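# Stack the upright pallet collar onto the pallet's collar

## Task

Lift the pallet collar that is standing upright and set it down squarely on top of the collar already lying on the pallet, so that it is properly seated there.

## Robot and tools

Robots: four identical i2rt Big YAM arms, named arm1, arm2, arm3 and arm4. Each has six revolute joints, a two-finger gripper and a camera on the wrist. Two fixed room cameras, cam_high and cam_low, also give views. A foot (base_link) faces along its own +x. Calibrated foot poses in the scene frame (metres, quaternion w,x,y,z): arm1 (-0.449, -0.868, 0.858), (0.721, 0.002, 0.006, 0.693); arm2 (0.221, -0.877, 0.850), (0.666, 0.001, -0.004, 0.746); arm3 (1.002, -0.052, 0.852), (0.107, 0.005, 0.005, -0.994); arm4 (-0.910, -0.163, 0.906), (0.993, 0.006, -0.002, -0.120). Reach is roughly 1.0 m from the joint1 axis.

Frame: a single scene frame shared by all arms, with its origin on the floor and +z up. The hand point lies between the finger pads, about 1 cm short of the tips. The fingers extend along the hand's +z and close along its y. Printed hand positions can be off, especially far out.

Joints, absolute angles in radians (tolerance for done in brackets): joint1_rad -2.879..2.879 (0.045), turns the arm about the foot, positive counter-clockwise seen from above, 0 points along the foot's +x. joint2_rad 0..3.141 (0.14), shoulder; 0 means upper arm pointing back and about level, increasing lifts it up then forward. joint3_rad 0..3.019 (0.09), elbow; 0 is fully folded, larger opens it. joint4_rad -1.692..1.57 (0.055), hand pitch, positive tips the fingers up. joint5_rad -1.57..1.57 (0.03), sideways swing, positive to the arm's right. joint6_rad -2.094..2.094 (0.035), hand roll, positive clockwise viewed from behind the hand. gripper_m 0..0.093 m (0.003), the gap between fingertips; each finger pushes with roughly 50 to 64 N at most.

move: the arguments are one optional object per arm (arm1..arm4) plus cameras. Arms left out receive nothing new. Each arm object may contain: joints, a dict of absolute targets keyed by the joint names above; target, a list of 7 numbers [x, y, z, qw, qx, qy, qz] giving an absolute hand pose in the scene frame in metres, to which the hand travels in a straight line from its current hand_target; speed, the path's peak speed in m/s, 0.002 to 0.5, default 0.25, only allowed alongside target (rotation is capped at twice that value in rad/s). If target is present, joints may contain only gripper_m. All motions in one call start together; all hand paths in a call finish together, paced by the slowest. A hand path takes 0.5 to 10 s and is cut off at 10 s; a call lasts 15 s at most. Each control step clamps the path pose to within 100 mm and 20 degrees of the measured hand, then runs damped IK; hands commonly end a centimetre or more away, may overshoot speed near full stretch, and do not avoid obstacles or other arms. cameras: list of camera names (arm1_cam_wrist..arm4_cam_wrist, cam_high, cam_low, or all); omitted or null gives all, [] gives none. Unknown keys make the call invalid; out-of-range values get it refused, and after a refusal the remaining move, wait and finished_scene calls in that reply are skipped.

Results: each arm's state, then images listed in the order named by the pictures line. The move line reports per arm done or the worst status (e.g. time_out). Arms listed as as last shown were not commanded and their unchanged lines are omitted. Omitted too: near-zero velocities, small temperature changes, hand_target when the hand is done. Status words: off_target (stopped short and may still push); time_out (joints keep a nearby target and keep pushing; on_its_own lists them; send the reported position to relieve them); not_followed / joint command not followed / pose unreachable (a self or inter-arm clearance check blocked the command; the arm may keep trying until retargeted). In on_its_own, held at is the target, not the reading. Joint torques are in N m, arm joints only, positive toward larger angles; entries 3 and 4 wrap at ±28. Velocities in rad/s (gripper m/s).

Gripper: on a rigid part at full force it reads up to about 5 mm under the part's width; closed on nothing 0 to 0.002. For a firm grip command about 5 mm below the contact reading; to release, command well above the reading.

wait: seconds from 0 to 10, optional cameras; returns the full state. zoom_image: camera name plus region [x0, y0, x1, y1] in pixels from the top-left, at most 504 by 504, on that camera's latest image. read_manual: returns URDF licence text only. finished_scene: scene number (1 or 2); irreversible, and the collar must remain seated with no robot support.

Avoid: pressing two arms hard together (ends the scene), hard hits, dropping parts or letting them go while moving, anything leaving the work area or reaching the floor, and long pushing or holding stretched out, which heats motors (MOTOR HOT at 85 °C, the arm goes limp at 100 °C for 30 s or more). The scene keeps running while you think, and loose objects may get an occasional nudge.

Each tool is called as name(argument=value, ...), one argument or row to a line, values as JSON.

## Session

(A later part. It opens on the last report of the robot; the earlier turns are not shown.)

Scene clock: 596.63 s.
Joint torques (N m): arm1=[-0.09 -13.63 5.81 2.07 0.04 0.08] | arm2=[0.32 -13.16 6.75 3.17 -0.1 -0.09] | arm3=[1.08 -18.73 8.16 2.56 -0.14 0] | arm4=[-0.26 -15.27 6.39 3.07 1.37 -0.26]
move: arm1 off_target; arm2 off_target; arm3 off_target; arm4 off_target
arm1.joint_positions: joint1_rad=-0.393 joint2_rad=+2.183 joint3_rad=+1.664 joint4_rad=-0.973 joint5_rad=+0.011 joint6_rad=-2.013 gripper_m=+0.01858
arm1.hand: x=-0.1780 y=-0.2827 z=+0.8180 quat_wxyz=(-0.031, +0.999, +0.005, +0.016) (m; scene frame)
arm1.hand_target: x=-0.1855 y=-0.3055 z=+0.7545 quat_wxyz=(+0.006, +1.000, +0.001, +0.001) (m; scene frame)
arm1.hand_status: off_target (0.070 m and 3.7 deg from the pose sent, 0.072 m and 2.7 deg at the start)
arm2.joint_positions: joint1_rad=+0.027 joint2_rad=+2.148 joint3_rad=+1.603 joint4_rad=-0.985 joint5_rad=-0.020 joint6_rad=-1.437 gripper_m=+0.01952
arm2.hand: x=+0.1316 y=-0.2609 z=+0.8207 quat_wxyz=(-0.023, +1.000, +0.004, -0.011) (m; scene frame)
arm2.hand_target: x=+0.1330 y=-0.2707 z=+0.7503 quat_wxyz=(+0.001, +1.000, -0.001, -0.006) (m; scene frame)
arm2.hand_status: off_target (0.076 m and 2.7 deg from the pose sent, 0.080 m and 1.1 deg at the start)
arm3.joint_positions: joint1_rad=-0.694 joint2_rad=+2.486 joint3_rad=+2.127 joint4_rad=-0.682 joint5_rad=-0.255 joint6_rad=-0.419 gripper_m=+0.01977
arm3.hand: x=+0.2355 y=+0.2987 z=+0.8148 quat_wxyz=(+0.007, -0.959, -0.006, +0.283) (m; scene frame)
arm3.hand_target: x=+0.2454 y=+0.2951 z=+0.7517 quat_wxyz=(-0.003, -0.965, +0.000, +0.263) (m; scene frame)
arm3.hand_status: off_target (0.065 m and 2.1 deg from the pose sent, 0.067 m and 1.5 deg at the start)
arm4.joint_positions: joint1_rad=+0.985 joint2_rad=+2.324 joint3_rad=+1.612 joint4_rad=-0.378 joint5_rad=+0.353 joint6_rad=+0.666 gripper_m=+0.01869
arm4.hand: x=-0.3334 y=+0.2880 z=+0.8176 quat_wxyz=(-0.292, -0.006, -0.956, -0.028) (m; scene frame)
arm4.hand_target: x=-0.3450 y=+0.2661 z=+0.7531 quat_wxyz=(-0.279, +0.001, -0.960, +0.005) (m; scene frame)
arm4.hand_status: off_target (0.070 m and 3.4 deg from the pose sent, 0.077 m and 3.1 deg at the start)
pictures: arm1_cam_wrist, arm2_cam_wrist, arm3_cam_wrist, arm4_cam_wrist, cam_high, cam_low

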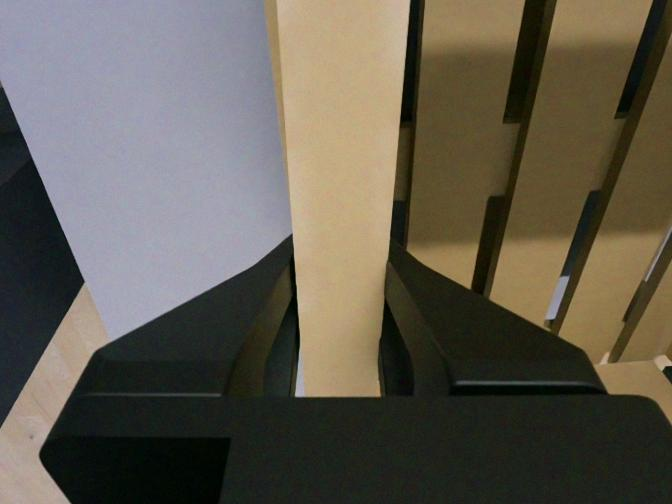

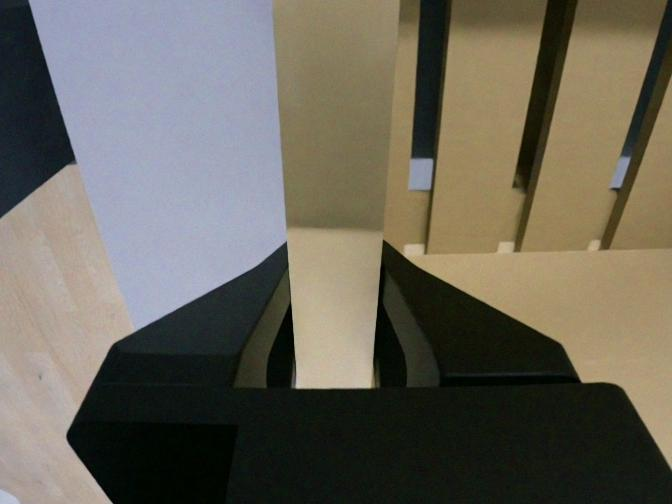

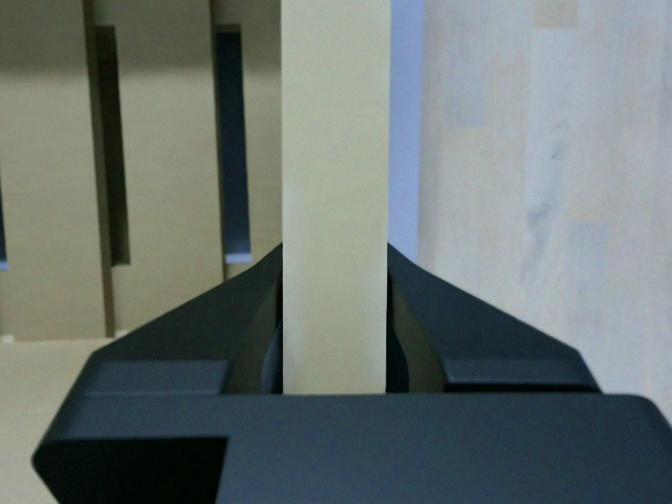

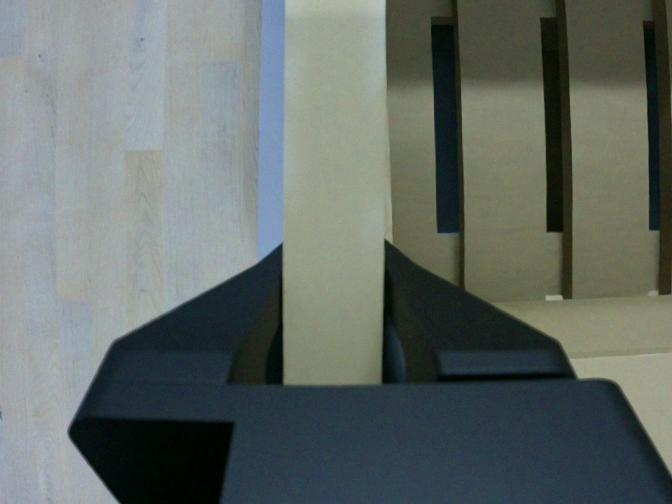

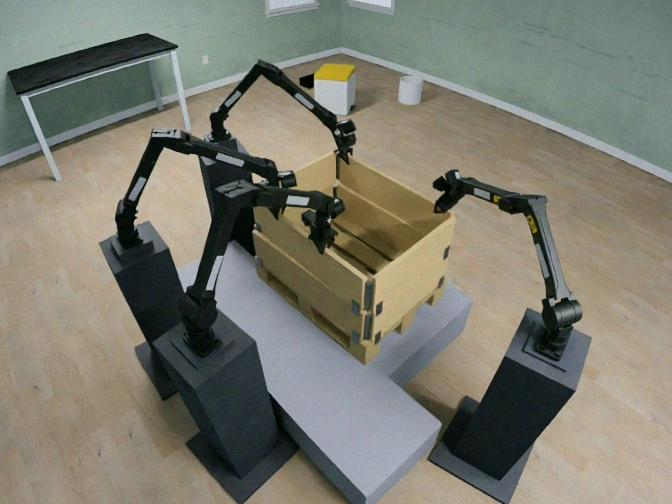

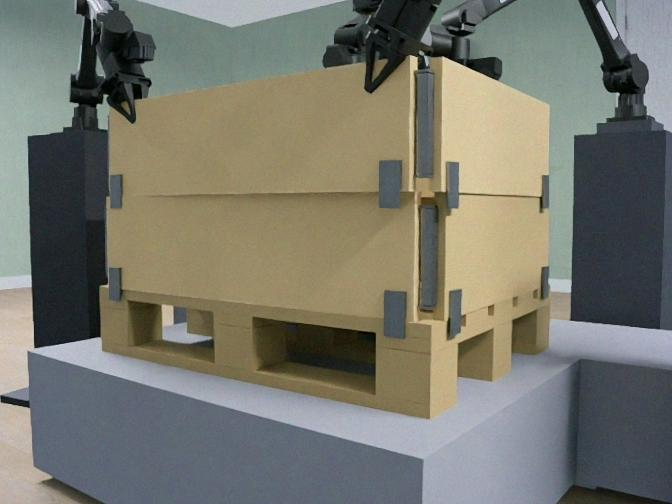

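move(
  arm1={"target":[-0.180,-0.275,0.935,-0.02,1,0.004,0.004],"speed":0.08},
  arm2={"target":[0.132,-0.255,0.875,-0.02,1,0.0,-0.006],"speed":0.08},
  arm3={"target":[0.238,0.299,0.85,0,0.964,0.0,-0.268],"speed":0.08},
  arm4={"target":[-0.335,0.290,0.925,0.285,0.0,0.957,0],"speed":0.08},
)

zoom_image(
  camera="cam_high",
  region=[240, 140, 480, 370],
)

Scene clock: 604.93 s.
Joint torques (N m): arm1=[0.67 -29.51 15.56 -5.5 -0.15 0.1] | arm2=[0.15 -26.23 12.64 -2.7 0.09 -0.11] | arm3=[0.97 -27.28 11.79 -0.77 -0.27 -0.02] | arm4=[1.14 -31.33 9.94 -2.55 1.5 -0.26]
move: arm1 off_target; arm2 off_target; arm3 off_target; arm4 off_target
arm1.joint_positions: joint1_rad=-0.393 joint2_rad=+2.200 joint3_rad=+1.734 joint4_rad=-1.085 joint5_rad=+0.002 joint6_rad=-2.016 gripper_m=+0.01858
arm1.hand: x=-0.1794 y=-0.2822 z=+0.8307 quat_wxyz=(-0.006, +1.000, +0.007, -0.001) (m; scene frame)
arm1.hand_target: x=-0.1789 y=-0.2744 z=+0.9239 quat_wxyz=(-0.029, +1.000, +0.006, +0.009) (m; scene frame)
arm1.hand_status: off_target (0.105 m and 1.7 deg from the pose sent, 0.117 m and 1.8 deg at the start; pose on its path clipped on 22 of 87 steps)
arm2.joint_positions: joint1_rad=+0.028 joint2_rad=+2.139 joint3_rad=+1.617 joint4_rad=-1.022 joint5_rad=-0.017 joint6_rad=-1.439 gripper_m=+0.01951
arm2.hand: x=+0.1316 y=-0.2624 z=+0.8304 quat_wxyz=(-0.016, +1.000, +0.005, -0.008) (m; scene frame)
arm2.hand_target: x=+0.1317 y=-0.2527 z=+0.8744 quat_wxyz=(-0.028, +1.000, +0.001, -0.007) (m; scene frame)
arm2.hand_status: off_target (0.045 m and 0.8 deg from the pose sent, 0.055 m and 0.7 deg at the start)
arm3.joint_positions: joint1_rad=-0.694 joint2_rad=+2.481 joint3_rad=+2.145 joint4_rad=-0.730 joint5_rad=-0.251 joint6_rad=-0.422 gripper_m=+0.01977
arm3.hand: x=+0.2384 y=+0.2979 z=+0.8212 quat_wxyz=(+0.004, -0.962, -0.005, +0.271) (m; scene frame)
arm3.hand_target: x=+0.2355 y=+0.3004 z=+0.8514 quat_wxyz=(+0.004, -0.962, -0.002, +0.275) (m; scene frame)
arm3.hand_status: off_target (0.029 m and 0.9 deg from the pose sent, 0.035 m and 2.1 deg at the start)
arm4.joint_positions: joint1_rad=+0.985 joint2_rad=+2.315 joint3_rad=+1.677 joint4_rad=-0.516 joint5_rad=+0.356 joint6_rad=+0.680 gripper_m=+0.01869
arm4.hand: x=-0.3320 y=+0.2889 z=+0.8362 quat_wxyz=(-0.270, -0.007, -0.963, -0.008) (m; scene frame)
arm4.hand_target: x=-0.3307 y=+0.2930 z=+0.9202 quat_wxyz=(-0.292, -0.001, -0.956, -0.006) (m; scene frame)
arm4.hand_status: off_target (0.089 m and 2.2 deg from the pose sent, 0.107 m and 3.4 deg at the start)
pictures: arm1_cam_wrist, arm2_cam_wrist, arm3_cam_wrist, arm4_cam_wrist, cam_high, cam_low

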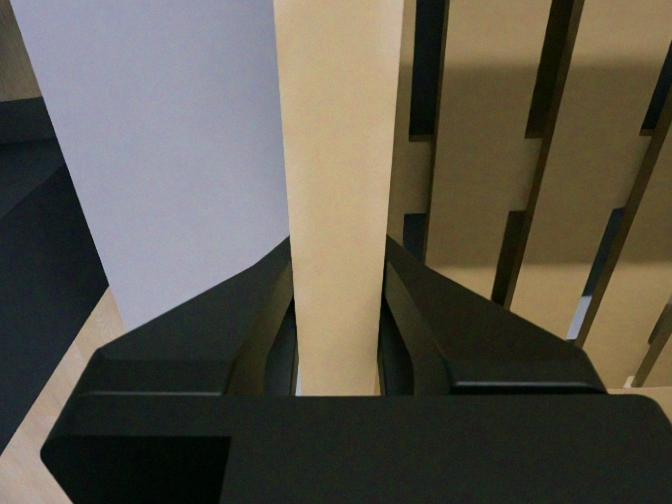

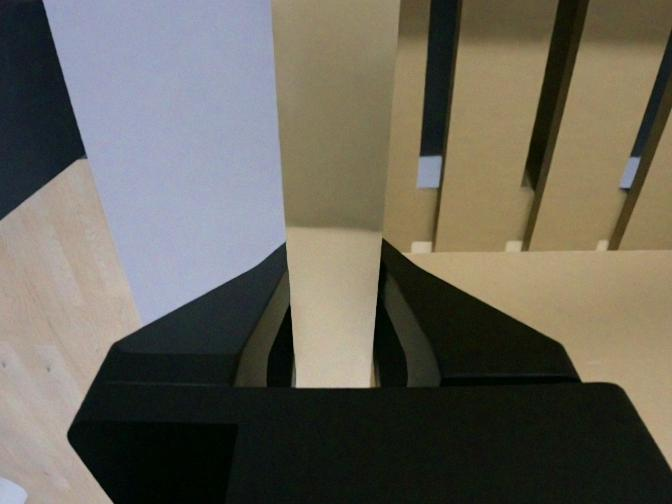

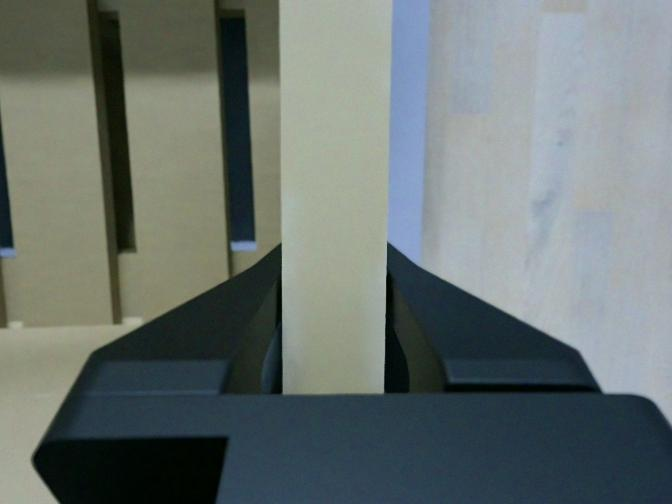

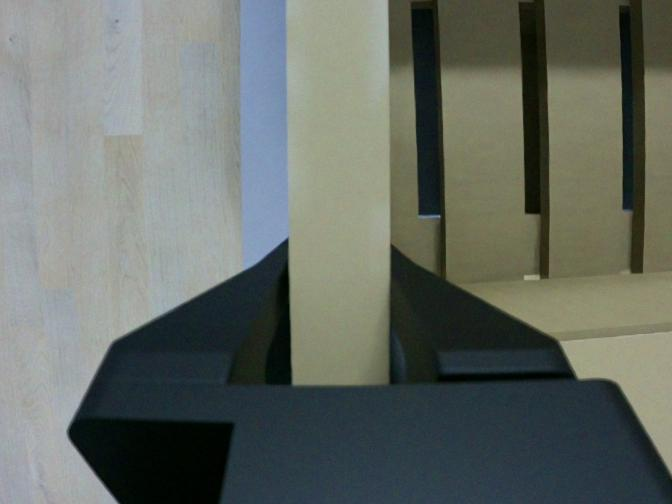

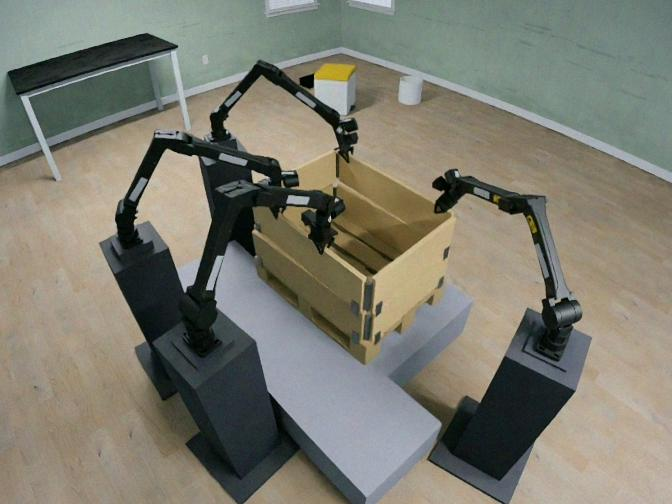

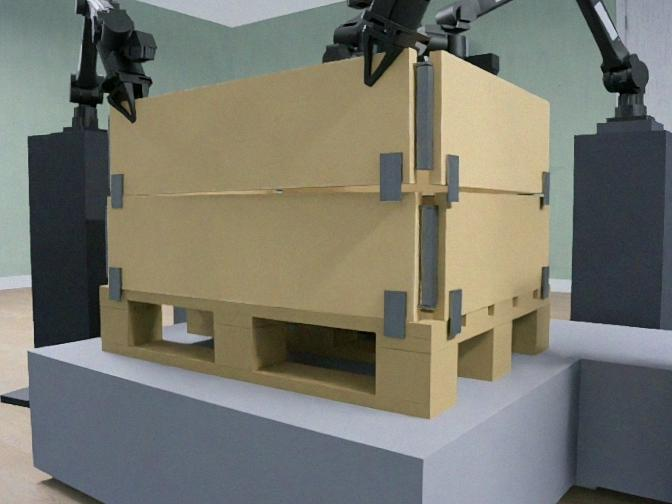

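Scaled by 2.100 from the camera's 672x504 image, which has a finer 960x720 frame.

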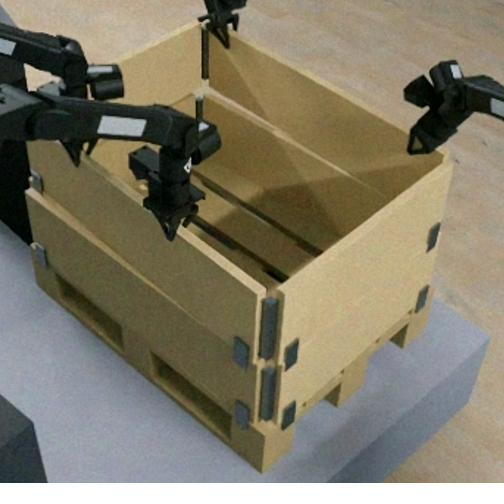

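move(
  arm1={"joints":{"joint2_rad":2.06,"joint3_rad":1.98,"joint4_rad":-1.42}},
  arm4={"joints":{"joint2_rad":2.06}},
)

zoom_image(
  camera="cam_high",
  region=[240, 140, 480, 370],
)

Scene clock: 612.43 s.
Joint torques (N m): arm1=[1.67 -33.2 19.77 -4.59 -0.26 0.41] | arm2=[0.5 -24.29 11.71 -0.57 0.12 0.16] | arm3=[1.03 -26.7 11.69 0.01 -0.03 0.11] | arm4=[2.73 -35.55 11.45 -0.53 1.89 0.14]
move: arm1 time_out; arm4 time_out
arm1.joint_positions: joint1_rad=-0.406 joint2_rad=+2.213 joint3_rad=+1.861 joint4_rad=-1.318 joint5_rad=+0.006 joint6_rad=-2.048 gripper_m=+0.01881
arm1.joint_status: joint2_rad time_out (moved +0.013 of -0.140); joint3_rad time_out (moved +0.127 of +0.246); joint4_rad time_out (moved -0.233 of -0.335)
arm1.on_its_own: joint2_rad reads +2.213 and still pushes toward +2.060 since a time_out; joint3_rad reads +1.861 and still pushes toward +1.974 since a time_out; joint4_rad reads -1.318 and still pushes toward -1.420 since a time_out; joint6_rad reads -2.048 and still pushes toward -2.008 since a time_out
arm1.hand: x=-0.1743 y=-0.2935 z=+0.8681 quat_wxyz=(+0.048, +0.998, +0.017, -0.025) (m; scene frame)
arm2.joint_positions: joint1_rad=+0.025 joint2_rad=+2.119 joint3_rad=+1.629 joint4_rad=-1.079 joint5_rad=-0.018 joint6_rad=-1.476 gripper_m=+0.01951
arm2.hand: x=+0.1344 y=-0.2678 z=+0.8466 quat_wxyz=(-0.004, +1.000, +0.021, -0.007) (m; scene frame)
arm3.joint_positions: joint1_rad=-0.694 joint2_rad=+2.475 joint3_rad=+2.146 joint4_rad=-0.761 joint5_rad=-0.266 joint6_rad=-0.441 gripper_m=+0.01977
arm3.hand: x=+0.2420 y=+0.2931 z=+0.8244 quat_wxyz=(-0.005, -0.964, -0.014, +0.265) (m; scene frame)
arm4.joint_positions: joint1_rad=+0.968 joint2_rad=+2.243 joint3_rad=+1.663 joint4_rad=-0.573 joint5_rad=+0.345 joint6_rad=+0.630 gripper_m=+0.01895
arm4.joint_status: joint2_rad time_out (moved -0.072 of -0.255)
arm4.on_its_own: joint2_rad reads +2.243 and still pushes toward +2.060 since a time_out; joint5_rad reads +0.345 and still pushes toward +0.388 since a time_out; joint6_rad reads +0.630 and still pushes toward +0.665 since a time_out
arm4.hand: x=-0.3290 y=+0.2768 z=+0.8752 quat_wxyz=(-0.268, +0.010, -0.963, -0.003) (m; scene frame)
pictures: arm1_cam_wrist, arm2_cam_wrist, arm3_cam_wrist, arm4_cam_wrist, cam_high, cam_low

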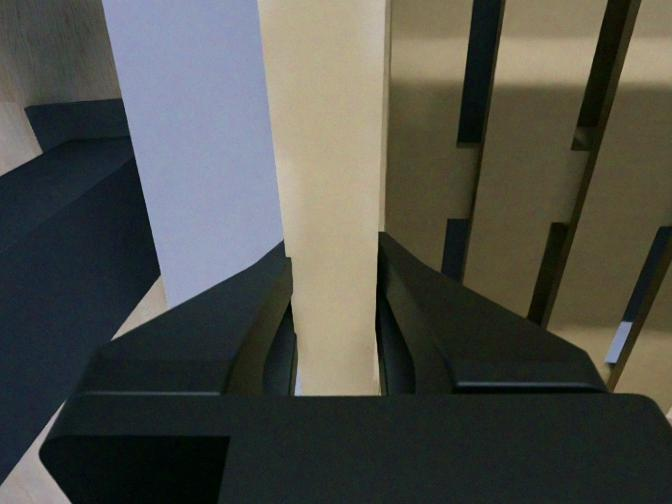

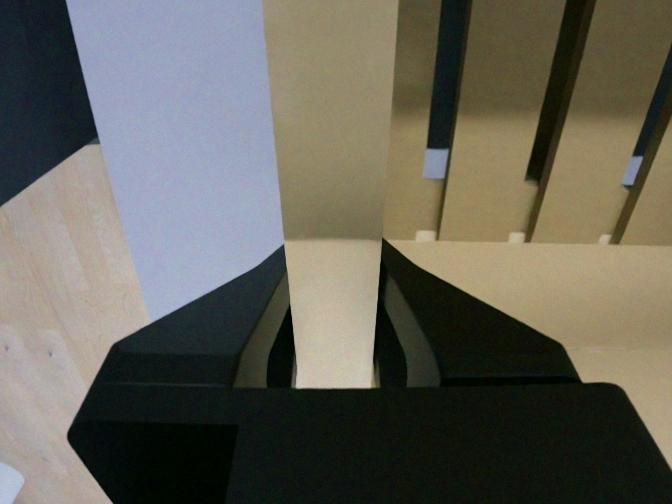

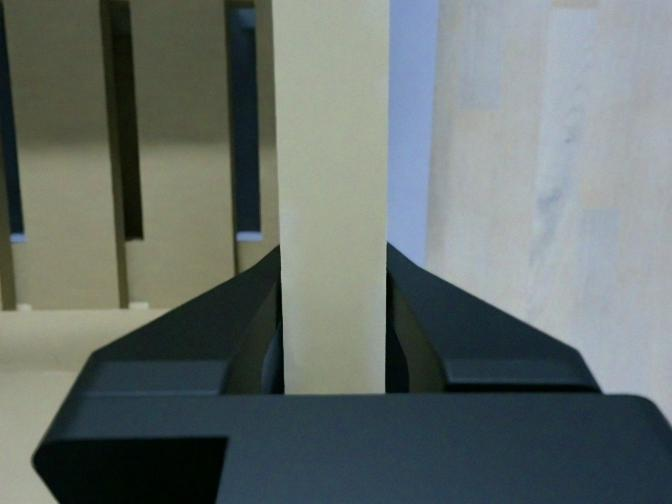

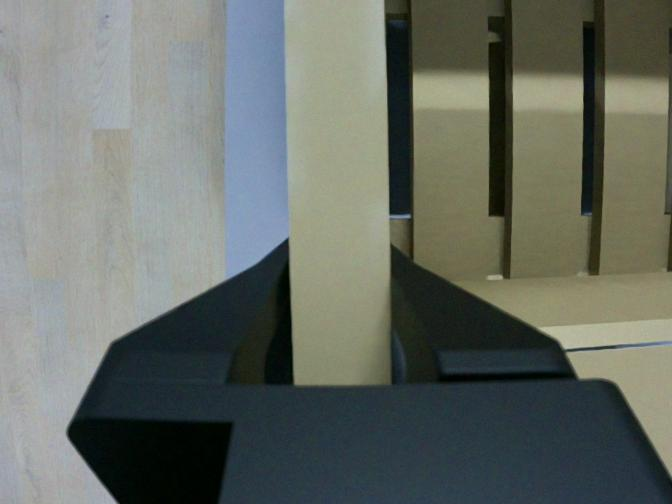

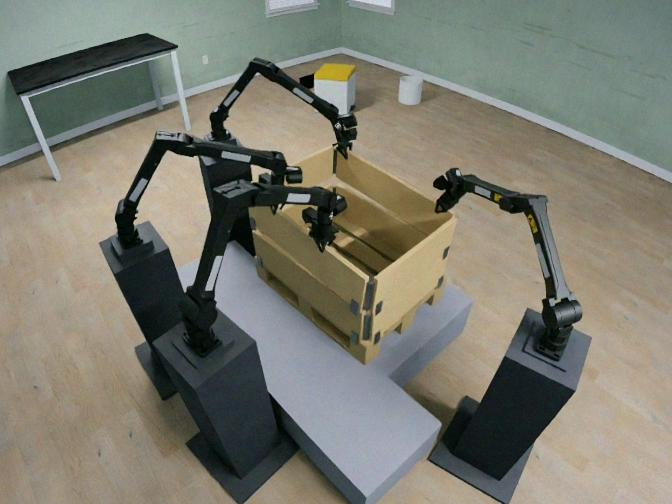

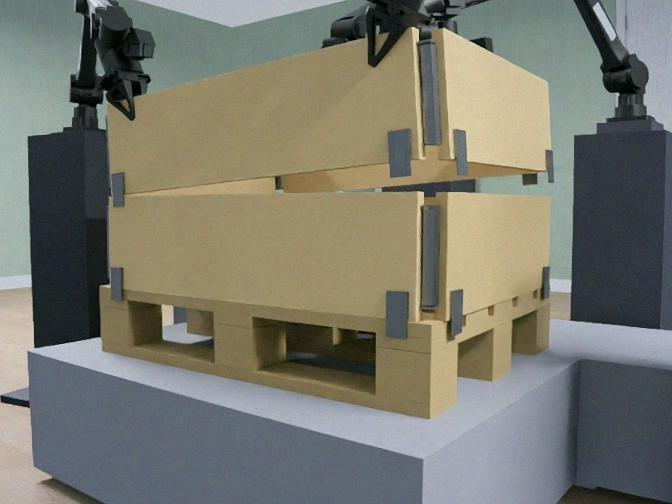

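Scaled by 2.100 from the camera's 672x504 image, which has a finer 960x720 frame.

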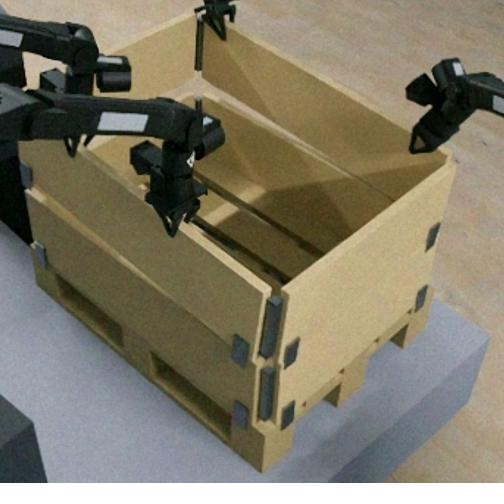

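move(
  arm1={"target":[-0.176,-0.287,0.80,0,1,0.003,0.004],"speed":0.06},
  arm2={"target":[0.134,-0.266,0.80,0,1,0.003,-0.006],"speed":0.05},
  arm3={"target":[0.240,0.295,0.79,0,0.964,0.0,-0.268],"speed":0.05},
  arm4={"target":[-0.332,0.284,0.81,0.285,0.0,0.957,0],"speed":0.06},
)

zoom_image(
  camera="cam_low",
  region=[80, 20, 580, 360],
)

zoom_image(
  camera="cam_high",
  region=[240, 140, 480, 370],
)

Scene clock: 622.07 s.
Joint torques (N m): arm1=[0.67 -18.2 8.72 2.66 -0.03 0.35] | arm2=[-0.44 -19.08 8.05 0.85 -0.41 0.04] | arm3=[1.08 -23.18 7.84 1.35 0.02 0.2] | arm4=[1.2 -18.67 11.92 1.31 1.25 0.1]
Motor temperatures (°C): arm1=[30 50 48 30 32 27 34] | arm2=[31 41 39 30 29 26 32] | arm3=[28 50 49 33 29 26 32] | arm4=[33 46 48 28 37 29 33]
move: arm1 off_target; arm2 off_target; arm3 off_target; arm4 off_target
arm1.joint_positions: joint1_rad=-0.404 joint2_rad=+2.206 joint3_rad=+1.714 joint4_rad=-1.109 joint5_rad=+0.012 joint6_rad=-2.045 gripper_m=+0.01882
arm1.hand: x=-0.1779 y=-0.2998 z=+0.8205 quat_wxyz=(+0.019, +1.000, +0.016, -0.007) (m; scene frame)
arm1.hand_target: x=-0.1778 y=-0.2907 z=+0.8010 quat_wxyz=(+0.006, +1.000, +0.003, +0.001) (m; scene frame)
arm1.hand_status: off_target (0.024 m and 2.9 deg from the pose sent, 0.068 m and 6.7 deg at the start; pose on its path clipped on 28 of 119 steps)
arm2.joint_positions: joint1_rad=+0.035 joint2_rad=+2.147 joint3_rad=+1.614 joint4_rad=-1.034 joint5_rad=+0.000 joint6_rad=-1.462 gripper_m=+0.01951
arm2.hand: x=+0.1316 y=-0.2680 z=+0.8245 quat_wxyz=(-0.005, +1.000, +0.019, +0.002) (m; scene frame)
arm2.hand_target: x=+0.1364 y=-0.2693 z=+0.8008 quat_wxyz=(+0.005, +1.000, +0.003, +0.000) (m; scene frame)
arm2.hand_status: off_target (0.025 m and 2.2 deg from the pose sent, 0.047 m and 2.2 deg at the start)
arm3.joint_positions: joint1_rad=-0.691 joint2_rad=+2.489 joint3_rad=+2.142 joint4_rad=-0.701 joint5_rad=-0.258 joint6_rad=-0.436 gripper_m=+0.01977
arm3.hand: x=+0.2334 y=+0.2958 z=+0.8173 quat_wxyz=(+0.006, -0.960, -0.016, +0.281) (m; scene frame)
arm3.hand_target: x=+0.2415 y=+0.2939 z=+0.7900 quat_wxyz=(-0.002, -0.964, +0.000, +0.266) (m; scene frame)
arm3.hand_status: off_target (0.028 m and 2.5 deg from the pose sent, 0.035 m and 1.8 deg at the start)
arm4.joint_positions: joint1_rad=+0.976 joint2_rad=+2.304 joint3_rad=+1.602 joint4_rad=-0.449 joint5_rad=+0.359 joint6_rad=+0.636 gripper_m=+0.01901
arm4.hand: x=-0.3402 y=+0.2718 z=+0.8203 quat_wxyz=(-0.272, +0.010, -0.962, -0.001) (m; scene frame)
arm4.hand_target: x=-0.3347 y=+0.2815 z=+0.8090 quat_wxyz=(-0.281, +0.002, -0.960, +0.004) (m; scene frame)
arm4.hand_status: off_target (0.018 m and 1.9 deg from the pose sent, 0.066 m and 2.4 deg at the start; pose on its path clipped on 31 of 119 steps)
pictures: arm1_cam_wrist, arm2_cam_wrist, arm3_cam_wrist, arm4_cam_wrist, cam_high, cam_low

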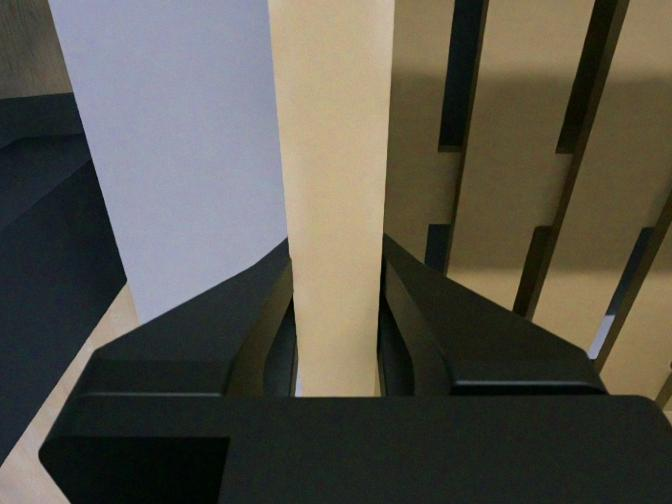

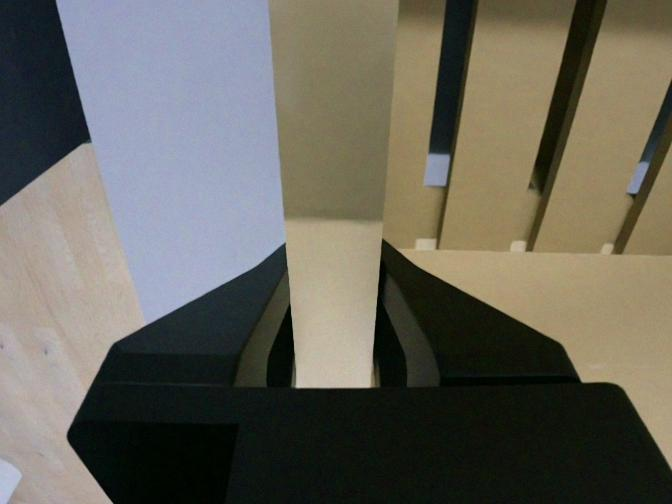

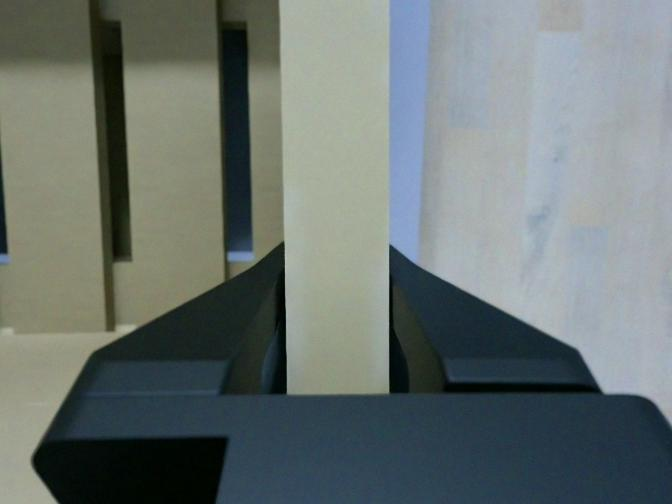

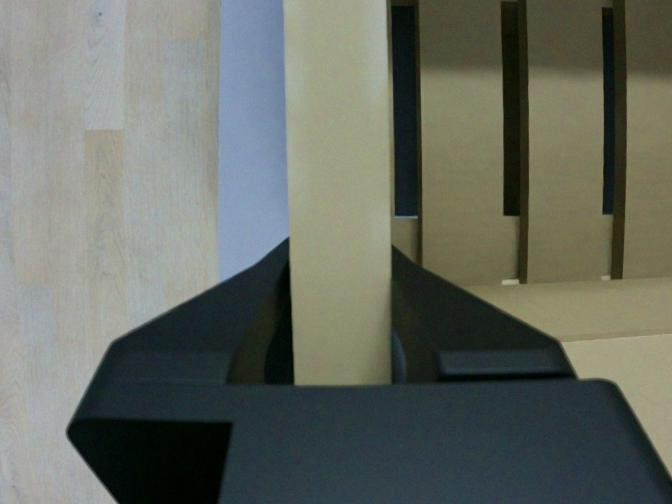

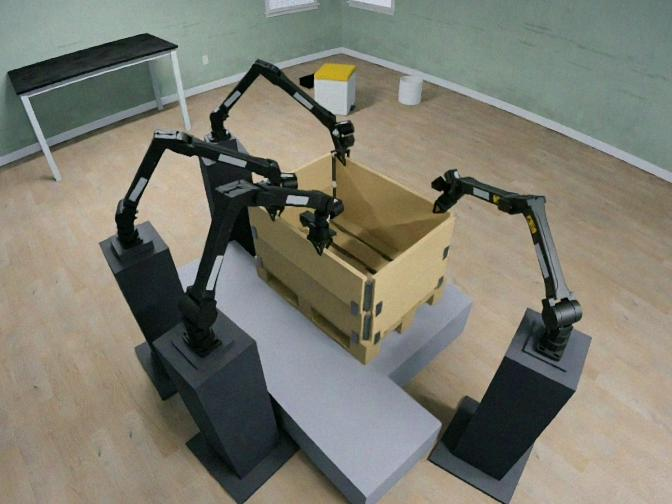

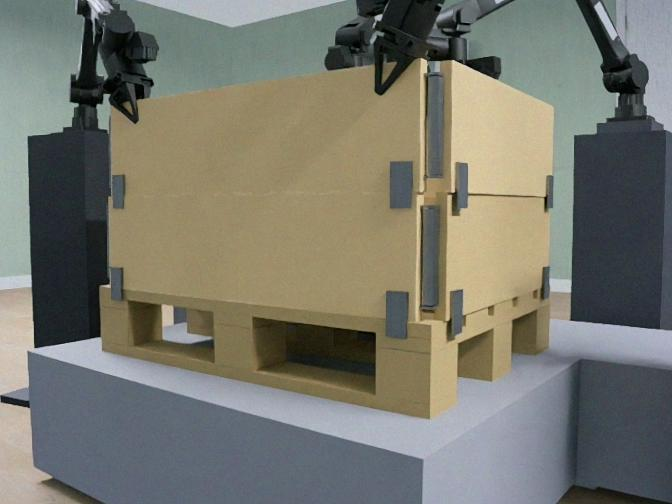

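Scaled by 1.008 from the camera's 672x504 image, which has a finer 960x720 frame.

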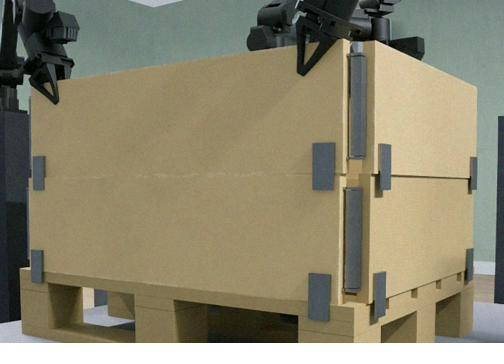

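Scaled by 2.100 from the camera's 672x504 image, which has a finer 960x720 frame.

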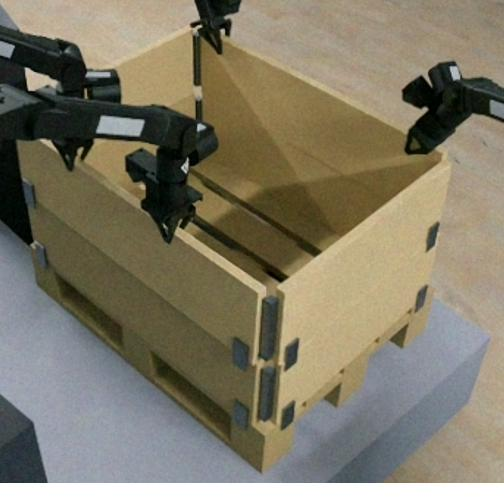

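move(
  arm1={"target":[-0.168,-0.285,0.745,0,1,0.003,0.004],"speed":0.06},
  arm2={"target":[0.142,-0.258,0.745,0,1,0.003,-0.006],"speed":0.06},
  arm3={"target":[0.246,0.300,0.745,0,0.964,0.0,-0.268],"speed":0.06},
  arm4={"target":[-0.328,0.288,0.745,0.285,0.0,0.957,0],"speed":0.06},
)

zoom_image(
  camera="cam_low",
  region=[80, 120, 330, 240],
)

zoom_image(
  camera="cam_low",
  region=[330, 120, 580, 240],
)

zoom_image(
  camera="cam_high",
  region=[240, 220, 360, 350],
)

zoom_image(
  camera="cam_high",
  region=[340, 200, 470, 350],
)

Scene clock: 630.70 s.
Joint torques (N m): arm1=[-0.15 -12.28 7.94 4.98 -0.03 0.24] | arm2=[-1.03 -12.81 7.24 3.33 -0.48 -0.08] | arm3=[0.38 -19.43 6.48 2.66 0.27 0.06] | arm4=[0.91 -12.22 11.97 3.69 0.21 0.09]
move: arm1 off_target; arm2 off_target; arm3 off_target; arm4 off_target
arm1.joint_positions: joint1_rad=-0.403 joint2_rad=+2.203 joint3_rad=+1.702 joint4_rad=-1.059 joint5_rad=+0.002 joint6_rad=-2.045 gripper_m=+0.01869
arm1.hand: x=-0.1765 y=-0.2920 z=+0.8179 quat_wxyz=(-0.002, +1.000, +0.016, -0.002) (m; scene frame)
arm1.hand_target: x=-0.1737 y=-0.2922 z=+0.7502 quat_wxyz=(-0.001, +1.000, +0.003, -0.002) (m; scene frame)
arm1.hand_status: off_target (0.074 m and 1.7 deg from the pose sent, 0.078 m and 2.9 deg at the start)
arm2.joint_positions: joint1_rad=+0.028 joint2_rad=+2.148 joint3_rad=+1.606 joint4_rad=-0.996 joint5_rad=-0.010 joint6_rad=-1.462 gripper_m=+0.01951
arm2.hand: x=+0.1327 y=-0.2622 z=+0.8215 quat_wxyz=(-0.019, +1.000, +0.016, -0.005) (m; scene frame)
arm2.hand_target: x=+0.1425 y=-0.2676 z=+0.7504 quat_wxyz=(+0.002, +1.000, +0.003, -0.006) (m; scene frame)
arm2.hand_status: off_target (0.077 m and 2.7 deg from the pose sent, 0.081 m and 2.2 deg at the start)
arm3.joint_positions: joint1_rad=-0.691 joint2_rad=+2.485 joint3_rad=+2.113 joint4_rad=-0.650 joint5_rad=-0.267 joint6_rad=-0.429 gripper_m=+0.01977
arm3.hand: x=+0.2320 y=+0.2950 z=+0.8127 quat_wxyz=(+0.007, -0.956, -0.015, +0.293) (m; scene frame)
arm3.hand_target: x=+0.2506 y=+0.2974 z=+0.7481 quat_wxyz=(+0.000, -0.964, +0.001, +0.267) (m; scene frame)
arm3.hand_status: off_target (0.069 m and 3.6 deg from the pose sent, 0.073 m and 2.5 deg at the start)
arm4.joint_positions: joint1_rad=+0.981 joint2_rad=+2.319 joint3_rad=+1.604 joint4_rad=-0.409 joint5_rad=+0.388 joint6_rad=+0.637 gripper_m=+0.01898
arm4.hand: x=-0.3351 y=+0.2747 z=+0.8165 quat_wxyz=(-0.291, +0.005, -0.957, +0.001) (m; scene frame)
arm4.hand_target: x=-0.3366 y=+0.2808 z=+0.7501 quat_wxyz=(-0.285, +0.000, -0.958, +0.001) (m; scene frame)
arm4.hand_status: off_target (0.073 m and 0.9 deg from the pose sent, 0.078 m and 1.9 deg at the start)
pictures: arm1_cam_wrist, arm2_cam_wrist, arm3_cam_wrist, arm4_cam_wrist, cam_high, cam_low

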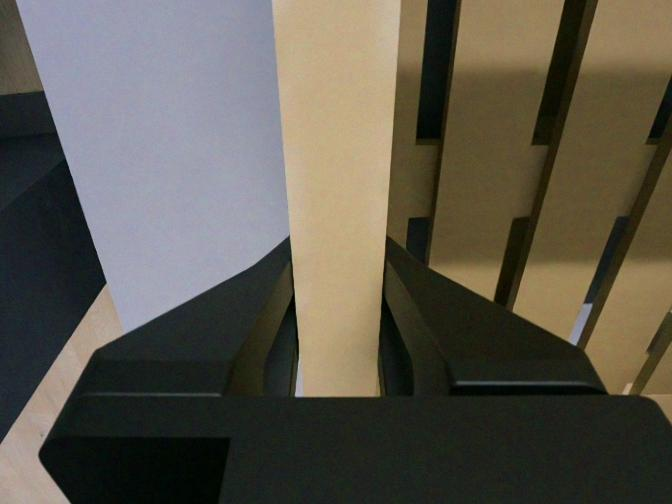

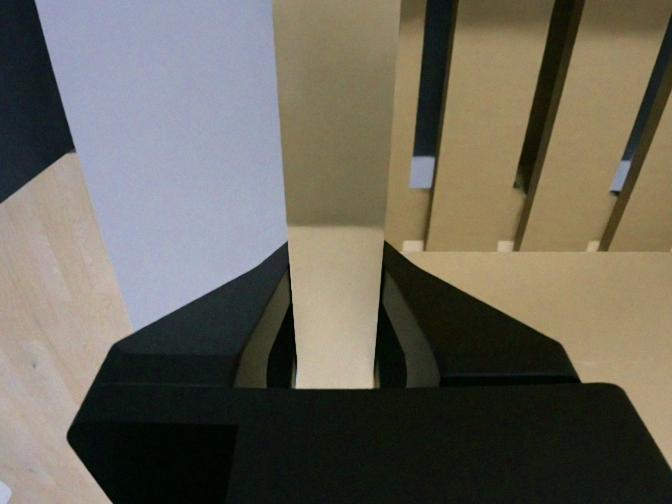

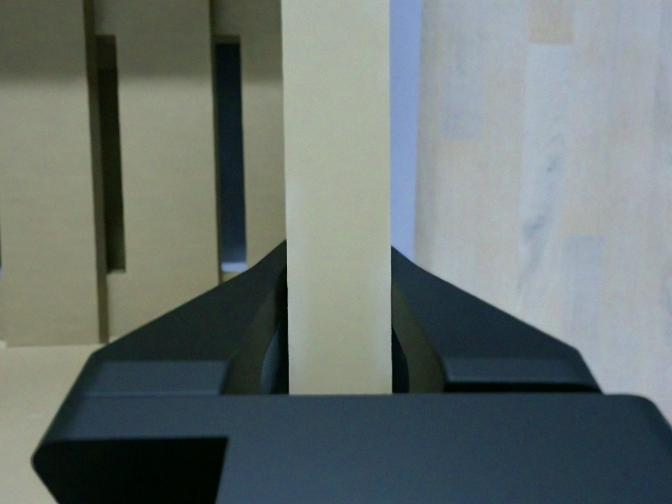

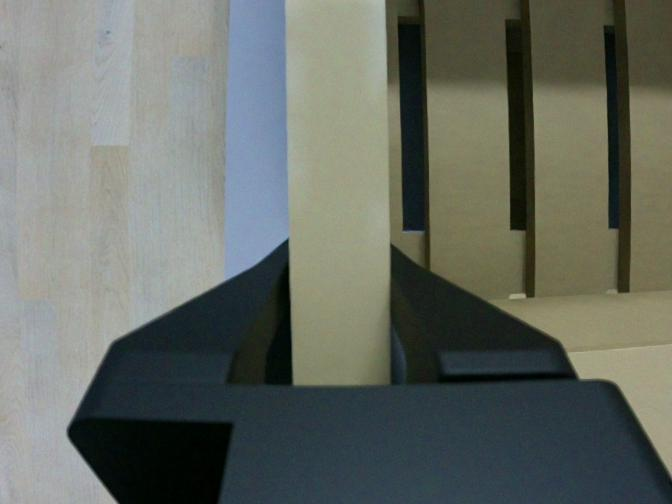

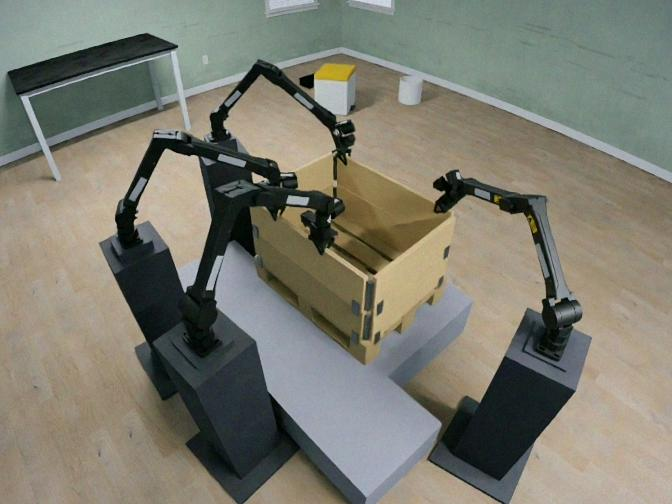

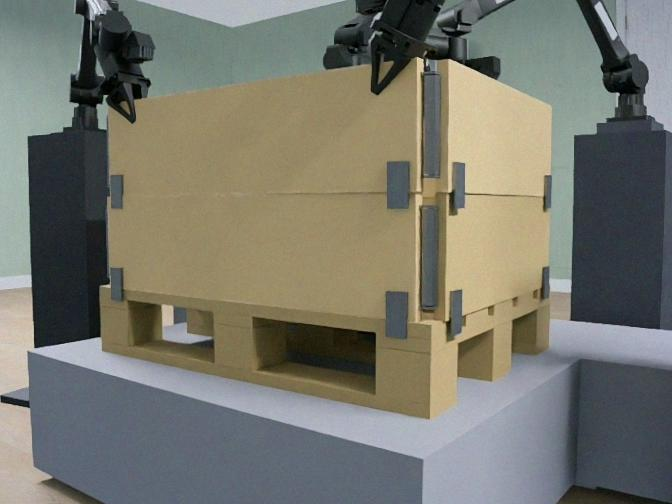

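Scaled by 2.016 from the camera's 672x504 image, which has a finer 960x720 frame.

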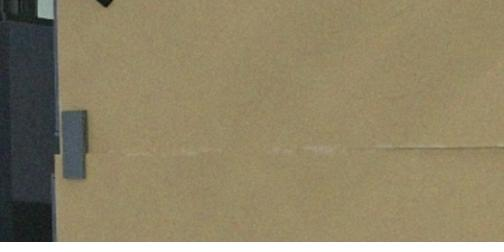

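Scaled by 2.016 from the camera's 672x504 image, which has a finer 960x720 frame.

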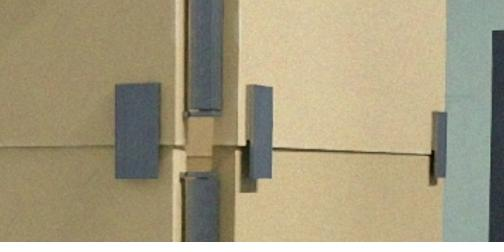

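Scaled by 3.877 from the camera's 672x504 image, which has a finer 960x720 frame.

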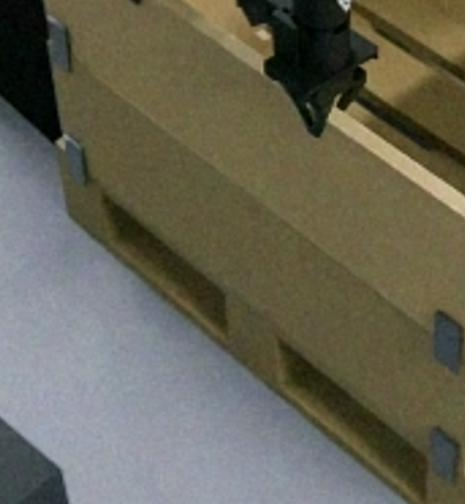

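Scaled by 3.360 from the camera's 672x504 image, which has a finer 960x720 frame.

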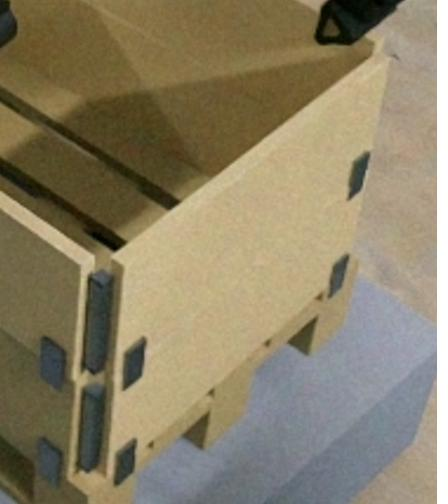

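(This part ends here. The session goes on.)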